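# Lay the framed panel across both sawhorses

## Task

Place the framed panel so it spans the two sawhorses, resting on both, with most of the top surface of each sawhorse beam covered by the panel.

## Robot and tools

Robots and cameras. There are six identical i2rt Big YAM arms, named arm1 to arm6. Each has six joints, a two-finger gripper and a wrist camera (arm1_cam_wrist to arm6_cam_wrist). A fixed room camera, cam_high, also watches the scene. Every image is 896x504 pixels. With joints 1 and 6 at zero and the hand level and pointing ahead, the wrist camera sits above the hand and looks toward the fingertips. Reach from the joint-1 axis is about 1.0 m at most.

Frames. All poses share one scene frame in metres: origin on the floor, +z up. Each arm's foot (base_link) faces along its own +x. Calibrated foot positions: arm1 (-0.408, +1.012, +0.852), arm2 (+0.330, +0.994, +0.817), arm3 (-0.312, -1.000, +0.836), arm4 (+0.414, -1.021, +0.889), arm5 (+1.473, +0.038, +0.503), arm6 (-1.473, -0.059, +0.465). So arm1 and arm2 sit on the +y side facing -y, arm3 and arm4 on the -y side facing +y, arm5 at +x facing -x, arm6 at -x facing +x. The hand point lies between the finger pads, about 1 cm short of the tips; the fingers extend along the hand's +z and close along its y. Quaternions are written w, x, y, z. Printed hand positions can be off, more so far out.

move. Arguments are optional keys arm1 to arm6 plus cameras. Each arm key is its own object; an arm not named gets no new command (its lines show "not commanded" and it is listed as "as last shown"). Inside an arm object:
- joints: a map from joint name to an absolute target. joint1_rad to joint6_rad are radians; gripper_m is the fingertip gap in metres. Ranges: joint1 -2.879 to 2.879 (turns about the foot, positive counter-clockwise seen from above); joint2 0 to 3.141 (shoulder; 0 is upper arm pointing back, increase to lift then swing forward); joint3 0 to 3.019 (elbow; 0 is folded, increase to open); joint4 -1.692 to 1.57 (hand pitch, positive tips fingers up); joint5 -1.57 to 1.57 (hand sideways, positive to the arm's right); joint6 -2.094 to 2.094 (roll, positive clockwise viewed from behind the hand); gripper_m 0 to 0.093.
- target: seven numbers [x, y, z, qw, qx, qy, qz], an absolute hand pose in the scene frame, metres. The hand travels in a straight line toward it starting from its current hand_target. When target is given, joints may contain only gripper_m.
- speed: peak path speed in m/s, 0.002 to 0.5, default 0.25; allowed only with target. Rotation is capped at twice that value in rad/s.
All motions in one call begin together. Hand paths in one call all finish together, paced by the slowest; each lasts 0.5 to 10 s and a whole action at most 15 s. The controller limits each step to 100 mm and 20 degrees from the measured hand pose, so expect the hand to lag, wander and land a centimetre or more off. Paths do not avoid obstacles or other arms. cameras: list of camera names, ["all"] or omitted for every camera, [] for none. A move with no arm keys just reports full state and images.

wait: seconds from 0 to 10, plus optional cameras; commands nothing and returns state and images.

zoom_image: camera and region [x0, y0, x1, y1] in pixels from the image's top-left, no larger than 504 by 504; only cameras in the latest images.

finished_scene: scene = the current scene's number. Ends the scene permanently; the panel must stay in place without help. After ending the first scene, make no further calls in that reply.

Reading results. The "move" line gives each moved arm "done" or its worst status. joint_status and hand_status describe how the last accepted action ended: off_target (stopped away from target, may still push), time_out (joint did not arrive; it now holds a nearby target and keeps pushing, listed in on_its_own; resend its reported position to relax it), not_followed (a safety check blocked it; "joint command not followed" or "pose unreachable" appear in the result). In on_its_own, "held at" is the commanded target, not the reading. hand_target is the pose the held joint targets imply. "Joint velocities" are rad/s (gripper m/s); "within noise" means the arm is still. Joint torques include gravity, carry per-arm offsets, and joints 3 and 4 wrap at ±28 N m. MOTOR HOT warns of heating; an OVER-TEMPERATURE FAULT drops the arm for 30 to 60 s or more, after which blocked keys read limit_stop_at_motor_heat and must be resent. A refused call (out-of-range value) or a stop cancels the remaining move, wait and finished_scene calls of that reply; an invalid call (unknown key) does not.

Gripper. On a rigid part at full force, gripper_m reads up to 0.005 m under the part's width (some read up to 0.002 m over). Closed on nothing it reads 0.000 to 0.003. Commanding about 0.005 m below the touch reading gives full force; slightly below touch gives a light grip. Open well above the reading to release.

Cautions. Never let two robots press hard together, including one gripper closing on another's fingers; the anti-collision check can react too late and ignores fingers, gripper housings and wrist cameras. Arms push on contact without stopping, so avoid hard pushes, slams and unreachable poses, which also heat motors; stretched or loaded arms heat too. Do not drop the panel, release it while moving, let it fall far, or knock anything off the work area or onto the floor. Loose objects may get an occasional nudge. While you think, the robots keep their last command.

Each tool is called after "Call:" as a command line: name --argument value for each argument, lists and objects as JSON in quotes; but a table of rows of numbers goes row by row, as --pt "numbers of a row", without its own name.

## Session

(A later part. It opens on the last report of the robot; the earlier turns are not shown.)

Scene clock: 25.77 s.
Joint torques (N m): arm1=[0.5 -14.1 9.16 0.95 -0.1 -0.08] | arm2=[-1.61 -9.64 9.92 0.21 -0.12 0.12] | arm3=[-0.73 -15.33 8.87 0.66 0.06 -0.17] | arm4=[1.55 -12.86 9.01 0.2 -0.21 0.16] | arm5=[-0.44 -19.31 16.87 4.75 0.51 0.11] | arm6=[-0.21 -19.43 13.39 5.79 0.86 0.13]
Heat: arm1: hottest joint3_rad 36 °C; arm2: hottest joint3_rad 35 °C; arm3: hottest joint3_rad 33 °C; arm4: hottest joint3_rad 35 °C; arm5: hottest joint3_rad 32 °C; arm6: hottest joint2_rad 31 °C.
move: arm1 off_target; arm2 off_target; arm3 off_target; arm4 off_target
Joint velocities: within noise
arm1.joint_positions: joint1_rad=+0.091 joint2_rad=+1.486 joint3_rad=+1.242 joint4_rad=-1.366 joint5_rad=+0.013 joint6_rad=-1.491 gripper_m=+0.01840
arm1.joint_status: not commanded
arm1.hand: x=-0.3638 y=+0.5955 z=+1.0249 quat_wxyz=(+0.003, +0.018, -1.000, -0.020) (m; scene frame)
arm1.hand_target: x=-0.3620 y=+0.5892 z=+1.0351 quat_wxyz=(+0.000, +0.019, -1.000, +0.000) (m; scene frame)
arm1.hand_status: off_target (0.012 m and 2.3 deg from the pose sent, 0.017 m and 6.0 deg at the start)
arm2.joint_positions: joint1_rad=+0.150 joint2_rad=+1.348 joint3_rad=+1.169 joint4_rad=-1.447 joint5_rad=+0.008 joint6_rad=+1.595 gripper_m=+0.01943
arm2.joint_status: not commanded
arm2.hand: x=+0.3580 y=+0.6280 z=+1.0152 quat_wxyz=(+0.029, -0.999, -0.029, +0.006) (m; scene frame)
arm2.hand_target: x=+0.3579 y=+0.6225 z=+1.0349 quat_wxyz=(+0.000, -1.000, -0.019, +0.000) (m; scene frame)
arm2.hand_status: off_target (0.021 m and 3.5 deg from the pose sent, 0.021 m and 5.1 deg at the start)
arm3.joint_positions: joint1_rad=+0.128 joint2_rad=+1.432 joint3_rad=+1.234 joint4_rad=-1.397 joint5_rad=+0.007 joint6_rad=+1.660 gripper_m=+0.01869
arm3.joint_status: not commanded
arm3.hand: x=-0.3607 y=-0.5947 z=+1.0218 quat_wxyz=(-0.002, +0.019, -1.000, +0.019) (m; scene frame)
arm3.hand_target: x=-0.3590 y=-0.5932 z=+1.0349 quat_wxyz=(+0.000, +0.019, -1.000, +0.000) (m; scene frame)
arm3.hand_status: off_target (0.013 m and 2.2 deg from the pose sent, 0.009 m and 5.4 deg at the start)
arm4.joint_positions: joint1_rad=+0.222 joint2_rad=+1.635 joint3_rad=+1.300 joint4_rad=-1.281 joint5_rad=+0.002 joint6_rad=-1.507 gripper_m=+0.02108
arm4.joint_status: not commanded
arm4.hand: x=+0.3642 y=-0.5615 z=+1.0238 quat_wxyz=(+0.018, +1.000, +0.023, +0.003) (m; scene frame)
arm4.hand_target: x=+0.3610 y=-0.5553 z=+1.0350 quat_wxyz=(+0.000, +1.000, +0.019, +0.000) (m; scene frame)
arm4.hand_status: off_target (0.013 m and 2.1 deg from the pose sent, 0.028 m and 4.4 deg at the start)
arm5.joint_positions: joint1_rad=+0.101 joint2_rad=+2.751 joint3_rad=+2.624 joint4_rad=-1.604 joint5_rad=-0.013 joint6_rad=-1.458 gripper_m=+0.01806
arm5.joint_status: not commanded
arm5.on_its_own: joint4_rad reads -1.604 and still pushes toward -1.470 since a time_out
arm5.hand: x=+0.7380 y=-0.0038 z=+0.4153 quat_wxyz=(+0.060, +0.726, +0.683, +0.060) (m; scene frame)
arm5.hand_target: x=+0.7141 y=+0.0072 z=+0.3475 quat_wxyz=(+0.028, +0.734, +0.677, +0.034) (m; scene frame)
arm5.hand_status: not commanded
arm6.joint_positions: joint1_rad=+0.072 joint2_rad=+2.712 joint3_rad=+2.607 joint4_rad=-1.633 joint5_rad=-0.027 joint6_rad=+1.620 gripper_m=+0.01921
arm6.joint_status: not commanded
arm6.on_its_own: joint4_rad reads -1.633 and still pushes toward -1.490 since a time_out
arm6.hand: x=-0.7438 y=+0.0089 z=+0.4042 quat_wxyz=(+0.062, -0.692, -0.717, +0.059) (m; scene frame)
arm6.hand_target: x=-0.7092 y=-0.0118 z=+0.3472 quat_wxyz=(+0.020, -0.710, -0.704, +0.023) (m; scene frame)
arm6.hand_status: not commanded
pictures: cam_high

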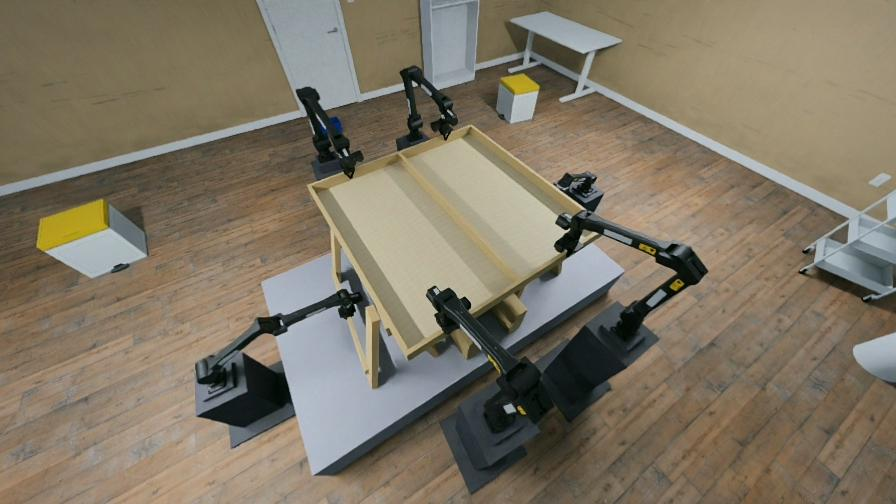

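Call:
move --arm1 '{"target":[-0.362,0.591,1.012,0,-0.019,1,0],"speed":0.06}' --arm2 '{"target":[0.358,0.624,1.008,0,1,0.019,0],"speed":0.06}' --arm3 '{"target":[-0.359,-0.593,1.012,0,-0.019,1,0],"speed":0.06}' --arm4 '{"target":[0.361,-0.556,1.014,0,1,0.019,0],"speed":0.06}' --arm5 '{"joints":{"joint1_rad":0.101,"joint2_rad":2.75,"joint3_rad":2.605,"joint4_rad":-1.595,"joint6_rad":-1.458}}' --arm6 '{"joints":{"joint1_rad":0.072,"joint2_rad":2.71,"joint3_rad":2.59,"joint4_rad":-1.625,"joint6_rad":1.62}}' --cameras '[]'

Call:
move --arm1 '{"joints":{"gripper_m":0.07}}' --arm2 '{"joints":{"gripper_m":0.07}}' --arm3 '{"joints":{"gripper_m":0.07}}' --arm4 '{"joints":{"gripper_m":0.07}}' --arm5 '{"joints":{"gripper_m":0.093}}' --arm6 '{"joints":{"gripper_m":0.093}}' --cameras '["cam_high"]'

Scene clock: 27.60 s.
Joint torques (N m): arm1=[0.5 -11.52 7.31 1.84 -0.05 -0.08] | arm2=[-1.55 -7 7.19 1.29 0.08 0.12] | arm3=[-0.79 -12.16 7.06 1.51 0.06 -0.17] | arm4=[1.44 -9.88 7.73 1.05 -0.2 0.16] | arm5=[0.5 -29.16 9.26 0.57 0.52 0.03] | arm6=[1.67 -29.27 6.16 0.66 0.84 -0.06]
Heat: arm1: hottest joint3_rad 36 °C; arm2: hottest joint3_rad 35 °C; arm3: hottest joint3_rad 33 °C; arm4: hottest joint3_rad 35 °C; arm5: hottest joint3_rad 33 °C; arm6: hottest joint2_rad 31 °C.
move: arm1 off_target; arm2 done; arm3 done; arm4 off_target; arm5 done; arm6 done
Joint velocities: within noise
arm1.joint_positions: joint1_rad=+0.091 joint2_rad=+1.465 joint3_rad=+1.217 joint4_rad=-1.327 joint5_rad=+0.012 joint6_rad=-1.491 gripper_m=+0.01766
arm1.joint_status: not commanded
arm1.hand: x=-0.3636 y=+0.5955 z=+1.0237 quat_wxyz=(+0.001, +0.018, -1.000, -0.003) (m; scene frame)
arm1.hand_target: x=-0.3621 y=+0.5914 z=+1.0122 quat_wxyz=(+0.000, +0.019, -1.000, +0.000) (m; scene frame)
arm1.hand_status: off_target (0.013 m and 0.4 deg from the pose sent, 0.014 m and 2.4 deg at the start)
arm2.joint_positions: joint1_rad=+0.150 joint2_rad=+1.323 joint3_rad=+1.141 joint4_rad=-1.400 joint5_rad=+0.003 joint6_rad=+1.595 gripper_m=+0.01836
arm2.joint_status: not commanded
arm2.hand: x=+0.3589 y=+0.6270 z=+1.0134 quat_wxyz=(+0.006, -1.000, -0.029, +0.002) (m; scene frame)
arm2.hand_target: x=+0.3579 y=+0.6241 z=+1.0081 quat_wxyz=(+0.000, -1.000, -0.019, +0.000) (m; scene frame)
arm2.hand_status: done (0.006 m and 1.4 deg from the pose sent, 0.008 m and 3.5 deg at the start)
arm3.joint_positions: joint1_rad=+0.128 joint2_rad=+1.411 joint3_rad=+1.209 joint4_rad=-1.356 joint5_rad=+0.007 joint6_rad=+1.660 gripper_m=+0.01815
arm3.joint_status: not commanded
arm3.hand: x=-0.3608 y=-0.5938 z=+1.0206 quat_wxyz=(+0.000, +0.019, -1.000, +0.001) (m; scene frame)
arm3.hand_target: x=-0.3590 y=-0.5931 z=+1.0122 quat_wxyz=(+0.000, +0.019, -1.000, +0.000) (m; scene frame)
arm3.hand_status: done (0.009 m and 0.1 deg from the pose sent, 0.010 m and 2.2 deg at the start)
arm4.joint_positions: joint1_rad=+0.222 joint2_rad=+1.618 joint3_rad=+1.278 joint4_rad=-1.245 joint5_rad=+0.003 joint6_rad=-1.507 gripper_m=+0.01984
arm4.joint_status: not commanded
arm4.hand: x=+0.3642 y=-0.5610 z=+1.0232 quat_wxyz=(+0.003, +1.000, +0.023, +0.001) (m; scene frame)
arm4.hand_target: x=+0.3611 y=-0.5562 z=+1.0142 quat_wxyz=(+0.000, +1.000, +0.019, +0.000) (m; scene frame)
arm4.hand_status: off_target (0.011 m and 0.5 deg from the pose sent, 0.012 m and 2.1 deg at the start)
arm5.joint_positions: joint1_rad=+0.101 joint2_rad=+2.748 joint3_rad=+2.624 joint4_rad=-1.611 joint5_rad=-0.013 joint6_rad=-1.458 gripper_m=+0.01806
arm5.joint_status: all done
arm5.hand: x=+0.7388 y=-0.0040 z=+0.4180 quat_wxyz=(+0.061, +0.725, +0.683, +0.061) (m; scene frame)
arm5.hand_target: x=+0.7411 y=-0.0017 z=+0.4093 quat_wxyz=(+0.057, +0.725, +0.683, +0.068) (m; scene frame)
arm5.hand_status: not commanded
arm6.joint_positions: joint1_rad=+0.072 joint2_rad=+2.711 joint3_rad=+2.607 joint4_rad=-1.640 joint5_rad=-0.026 joint6_rad=+1.619 gripper_m=+0.01924
arm6.joint_status: all done
arm6.hand: x=-0.7455 y=+0.0090 z=+0.4051 quat_wxyz=(+0.064, -0.691, -0.717, +0.062) (m; scene frame)
arm6.hand_target: x=-0.7463 y=+0.0060 z=+0.3996 quat_wxyz=(+0.058, -0.691, -0.717, +0.067) (m; scene frame)
arm6.hand_status: not commanded
pictures: none
No camera images: "cameras" was empty.

Scene clock: 28.40 s.
Joint torques (N m): arm1=[0.56 -11.52 8.32 0.95 -0.03 -0.08] | arm2=[-1.61 -6.89 7.68 0.61 0.14 0.09] | arm3=[-0.73 -12.1 7.87 0.91 0.06 -0.17] | arm4=[1.55 -11.22 7.69 0.32 -0.17 0.14] | arm5=[0.5 -29.1 9.47 0.36 0.04 0.03] | arm6=[1.61 -29.22 6.34 0.4 0.4 -0.07]
Heat: arm1: hottest joint3_rad 36 °C; arm2: hottest joint3_rad 35 °C; arm3: hottest joint3_rad 33 °C; arm4: hottest joint3_rad 35 °C; arm5: hottest joint3_rad 33 °C; arm6: hottest joint2_rad 31 °C.
move: arm1 done; arm2 done; arm3 done; arm4 done; arm5 done; arm6 done
Joint velocities: within noise
arm1.joint_positions: joint1_rad=+0.091 joint2_rad=+1.465 joint3_rad=+1.203 joint4_rad=-1.303 joint5_rad=+0.012 joint6_rad=-1.491 gripper_m=+0.06991
arm1.joint_status: all done
arm1.hand: x=-0.3634 y=+0.5944 z=+1.0185 quat_wxyz=(+0.001, +0.018, -1.000, +0.002) (m; scene frame)
arm1.hand_target: x=-0.3620 y=+0.5914 z=+1.0122 quat_wxyz=(+0.000, +0.019, -1.000, +0.000) (m; scene frame)
arm1.hand_status: not commanded
arm2.joint_positions: joint1_rad=+0.150 joint2_rad=+1.323 joint3_rad=+1.135 joint4_rad=-1.384 joint5_rad=+0.002 joint6_rad=+1.599 gripper_m=+0.06985
arm2.joint_status: all done
arm2.hand: x=+0.3593 y=+0.6248 z=+1.0111 quat_wxyz=(+0.001, -1.000, -0.026, +0.001) (m; scene frame)
arm2.hand_target: x=+0.3579 y=+0.6241 z=+1.0081 quat_wxyz=(+0.000, -1.000, -0.019, +0.000) (m; scene frame)
arm2.hand_status: not commanded
arm3.joint_positions: joint1_rad=+0.128 joint2_rad=+1.411 joint3_rad=+1.199 joint4_rad=-1.341 joint5_rad=+0.007 joint6_rad=+1.660 gripper_m=+0.06989
arm3.joint_status: all done
arm3.hand: x=-0.3609 y=-0.5935 z=+1.0169 quat_wxyz=(+0.000, +0.019, -1.000, -0.002) (m; scene frame)
arm3.hand_target: x=-0.3590 y=-0.5931 z=+1.0122 quat_wxyz=(+0.000, +0.019, -1.000, +0.000) (m; scene frame)
arm3.hand_status: not commanded
arm4.joint_positions: joint1_rad=+0.222 joint2_rad=+1.631 joint3_rad=+1.277 joint4_rad=-1.227 joint5_rad=+0.002 joint6_rad=-1.506 gripper_m=+0.06994
arm4.joint_status: all done
arm4.hand: x=+0.3634 y=-0.5567 z=+1.0169 quat_wxyz=(+0.000, +1.000, +0.022, +0.001) (m; scene frame)
arm4.hand_target: x=+0.3610 y=-0.5563 z=+1.0140 quat_wxyz=(+0.000, +1.000, +0.019, +0.000) (m; scene frame)
arm4.hand_status: not commanded
arm5.joint_positions: joint1_rad=+0.101 joint2_rad=+2.746 joint3_rad=+2.622 joint4_rad=-1.603 joint5_rad=-0.003 joint6_rad=-1.458 gripper_m=+0.09281
arm5.joint_status: all done
arm5.hand: x=+0.7372 y=-0.0025 z=+0.4180 quat_wxyz=(+0.054, +0.725, +0.684, +0.062) (m; scene frame)
arm5.hand_target: x=+0.7411 y=-0.0017 z=+0.4093 quat_wxyz=(+0.057, +0.725, +0.684, +0.068) (m; scene frame)
arm5.hand_status: not commanded
arm6.joint_positions: joint1_rad=+0.072 joint2_rad=+2.710 joint3_rad=+2.605 joint4_rad=-1.633 joint5_rad=-0.016 joint6_rad=+1.620 gripper_m=+0.09286
arm6.joint_status: all done
arm6.hand: x=-0.7439 y=+0.0075 z=+0.4052 quat_wxyz=(+0.058, -0.691, -0.718, +0.063) (m; scene frame)
arm6.hand_target: x=-0.7462 y=+0.0060 z=+0.3997 quat_wxyz=(+0.058, -0.691, -0.717, +0.067) (m; scene frame)
arm6.hand_status: not commanded
pictures: cam_high

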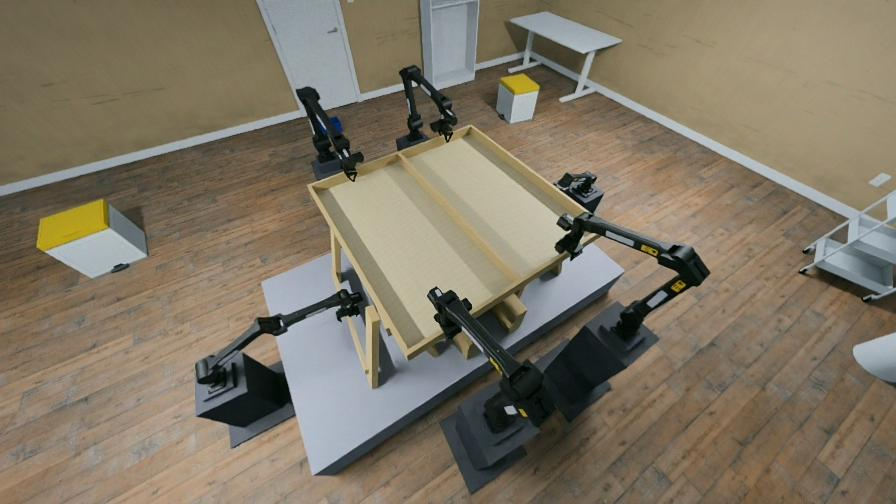

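Call:
move --arm1 '{"target":[-0.362,0.59,1.13,0,-0.019,1,0]}' --arm2 '{"target":[0.358,0.624,1.12,0,1,0.019,0]}' --arm3 '{"target":[-0.359,-0.593,1.12,0,-0.019,1,0]}' --arm4 '{"target":[0.361,-0.556,1.13,0,1,0.019,0]}' --arm5 '{"target":[0.755,0,0.51,0.06,0.726,0.683,0.06]}' --arm6 '{"target":[-0.76,0.008,0.51,0.06,-0.692,-0.717,0.059]}' --cameras '["cam_high"]'

Scene clock: 30.13 s.
Joint torques (N m): arm1=[0.73 -11.99 11.86 0.02 -0.04 -0.06] | arm2=[-1.55 -6.36 12.4 -0.13 0.15 0.08] | arm3=[-0.62 -11.28 12.7 0.16 0.06 -0.15] | arm4=[1.49 -10.58 13.37 -0.31 -0.17 0.14] | arm5=[0.21 -26.93 10.15 -0.21 -0.23 0.01] | arm6=[1.61 -30.15 7.79 -0.34 0.09 -0.06]
Heat: arm1: hottest joint3_rad 37 °C; arm2: hottest joint3_rad 36 °C; arm3: hottest joint3_rad 33 °C; arm4: hottest joint3_rad 35 °C; arm5: hottest joint3_rad 33 °C; arm6: hottest joint2_rad 31 °C.
move: arm1 off_target; arm2 off_target; arm3 off_target; arm4 off_target; arm5 off_target; arm6 off_target
Joint velocities: within noise
arm1.joint_positions: joint1_rad=+0.091 joint2_rad=+1.436 joint3_rad=+1.431 joint4_rad=-1.588 joint5_rad=+0.012 joint6_rad=-1.491 gripper_m=+0.06995
arm1.joint_status: not commanded
arm1.hand: x=-0.3649 y=+0.5990 z=+1.1166 quat_wxyz=(+0.002, +0.018, -1.000, -0.012) (m; scene frame)
arm1.hand_target: x=-0.3620 y=+0.5904 z=+1.1298 quat_wxyz=(+0.000, +0.019, -1.000, +0.000) (m; scene frame)
arm1.hand_status: off_target (0.016 m and 1.4 deg from the pose sent, 0.112 m and 0.2 deg at the start)
arm2.joint_positions: joint1_rad=+0.150 joint2_rad=+1.302 joint3_rad=+1.354 joint4_rad=-1.659 joint5_rad=+0.001 joint6_rad=+1.600 gripper_m=+0.06988
arm2.joint_status: not commanded
arm2.hand: x=+0.3586 y=+0.6352 z=+1.1017 quat_wxyz=(+0.019, -0.999, -0.026, +0.002) (m; scene frame)
arm2.hand_target: x=+0.3579 y=+0.6248 z=+1.1199 quat_wxyz=(+0.000, -1.000, -0.019, +0.000) (m; scene frame)
arm2.hand_status: off_target (0.021 m and 2.3 deg from the pose sent, 0.109 m and 0.9 deg at the start)
arm3.joint_positions: joint1_rad=+0.128 joint2_rad=+1.376 joint3_rad=+1.397 joint4_rad=-1.607 joint5_rad=+0.007 joint6_rad=+1.660 gripper_m=+0.06992
arm3.joint_status: not commanded
arm3.hand: x=-0.3587 y=-0.6052 z=+1.1053 quat_wxyz=(-0.001, +0.019, -1.000, +0.015) (m; scene frame)
arm3.hand_target: x=-0.3589 y=-0.5937 z=+1.1198 quat_wxyz=(+0.000, +0.019, -1.000, +0.000) (m; scene frame)
arm3.hand_status: off_target (0.019 m and 1.7 deg from the pose sent, 0.103 m and 0.2 deg at the start)
arm4.joint_positions: joint1_rad=+0.222 joint2_rad=+1.564 joint3_rad=+1.447 joint4_rad=-1.509 joint5_rad=+0.001 joint6_rad=-1.505 gripper_m=+0.06996
arm4.joint_status: not commanded
arm4.hand: x=+0.3651 y=-0.5728 z=+1.1103 quat_wxyz=(+0.023, +0.999, +0.022, +0.003) (m; scene frame)
arm4.hand_target: x=+0.3611 y=-0.5572 z=+1.1299 quat_wxyz=(+0.000, +1.000, +0.019, +0.000) (m; scene frame)
arm4.hand_status: off_target (0.026 m and 2.7 deg from the pose sent, 0.113 m and 0.4 deg at the start)
arm5.joint_positions: joint1_rad=+0.101 joint2_rad=+2.553 joint3_rad=+2.532 joint4_rad=-1.671 joint5_rad=-0.011 joint6_rad=-1.458 gripper_m=+0.09288
arm5.joint_status: not commanded
arm5.hand: x=+0.7477 y=-0.0034 z=+0.5270 quat_wxyz=(+0.046, +0.726, +0.684, +0.046) (m; scene frame)
arm5.hand_target: x=+0.7551 y=-0.0001 z=+0.5102 quat_wxyz=(+0.060, +0.726, +0.683, +0.060) (m; scene frame)
arm5.hand_status: off_target (0.019 m and 2.3 deg from the pose sent, 0.094 m and 0.7 deg at the start)
arm6.joint_positions: joint1_rad=+0.072 joint2_rad=+2.526 joint3_rad=+2.479 joint4_rad=-1.668 joint5_rad=-0.022 joint6_rad=+1.620 gripper_m=+0.09293
arm6.joint_status: not commanded
arm6.hand: x=-0.7604 y=+0.0082 z=+0.4925 quat_wxyz=(+0.053, -0.692, -0.718, +0.052) (m; scene frame)
arm6.hand_target: x=-0.7606 y=+0.0079 z=+0.5094 quat_wxyz=(+0.049, -0.693, -0.718, +0.046) (m; scene frame)
arm6.hand_status: off_target (0.018 m and 1.2 deg from the pose sent, 0.106 m and 0.5 deg at the start; a joint's target at an end of its range on 38 of 46 steps)
pictures: cam_high

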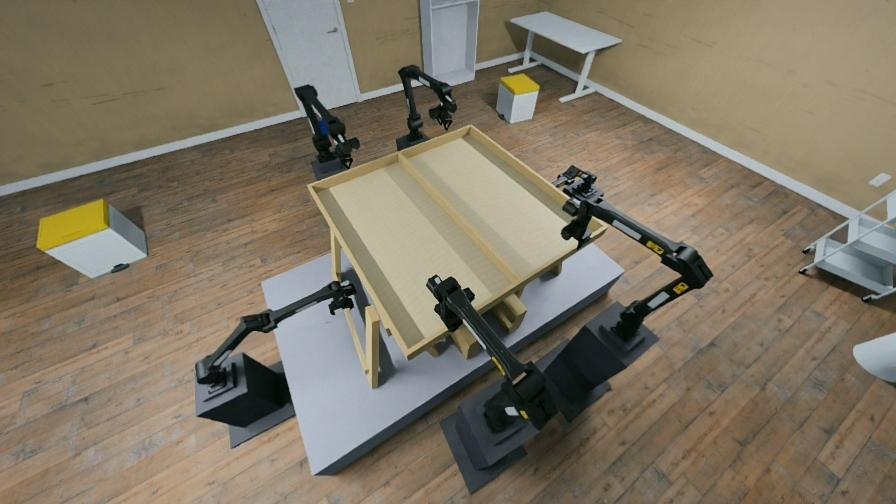

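Call:
finished_scene --scene 3

The scene is finished: the task was done.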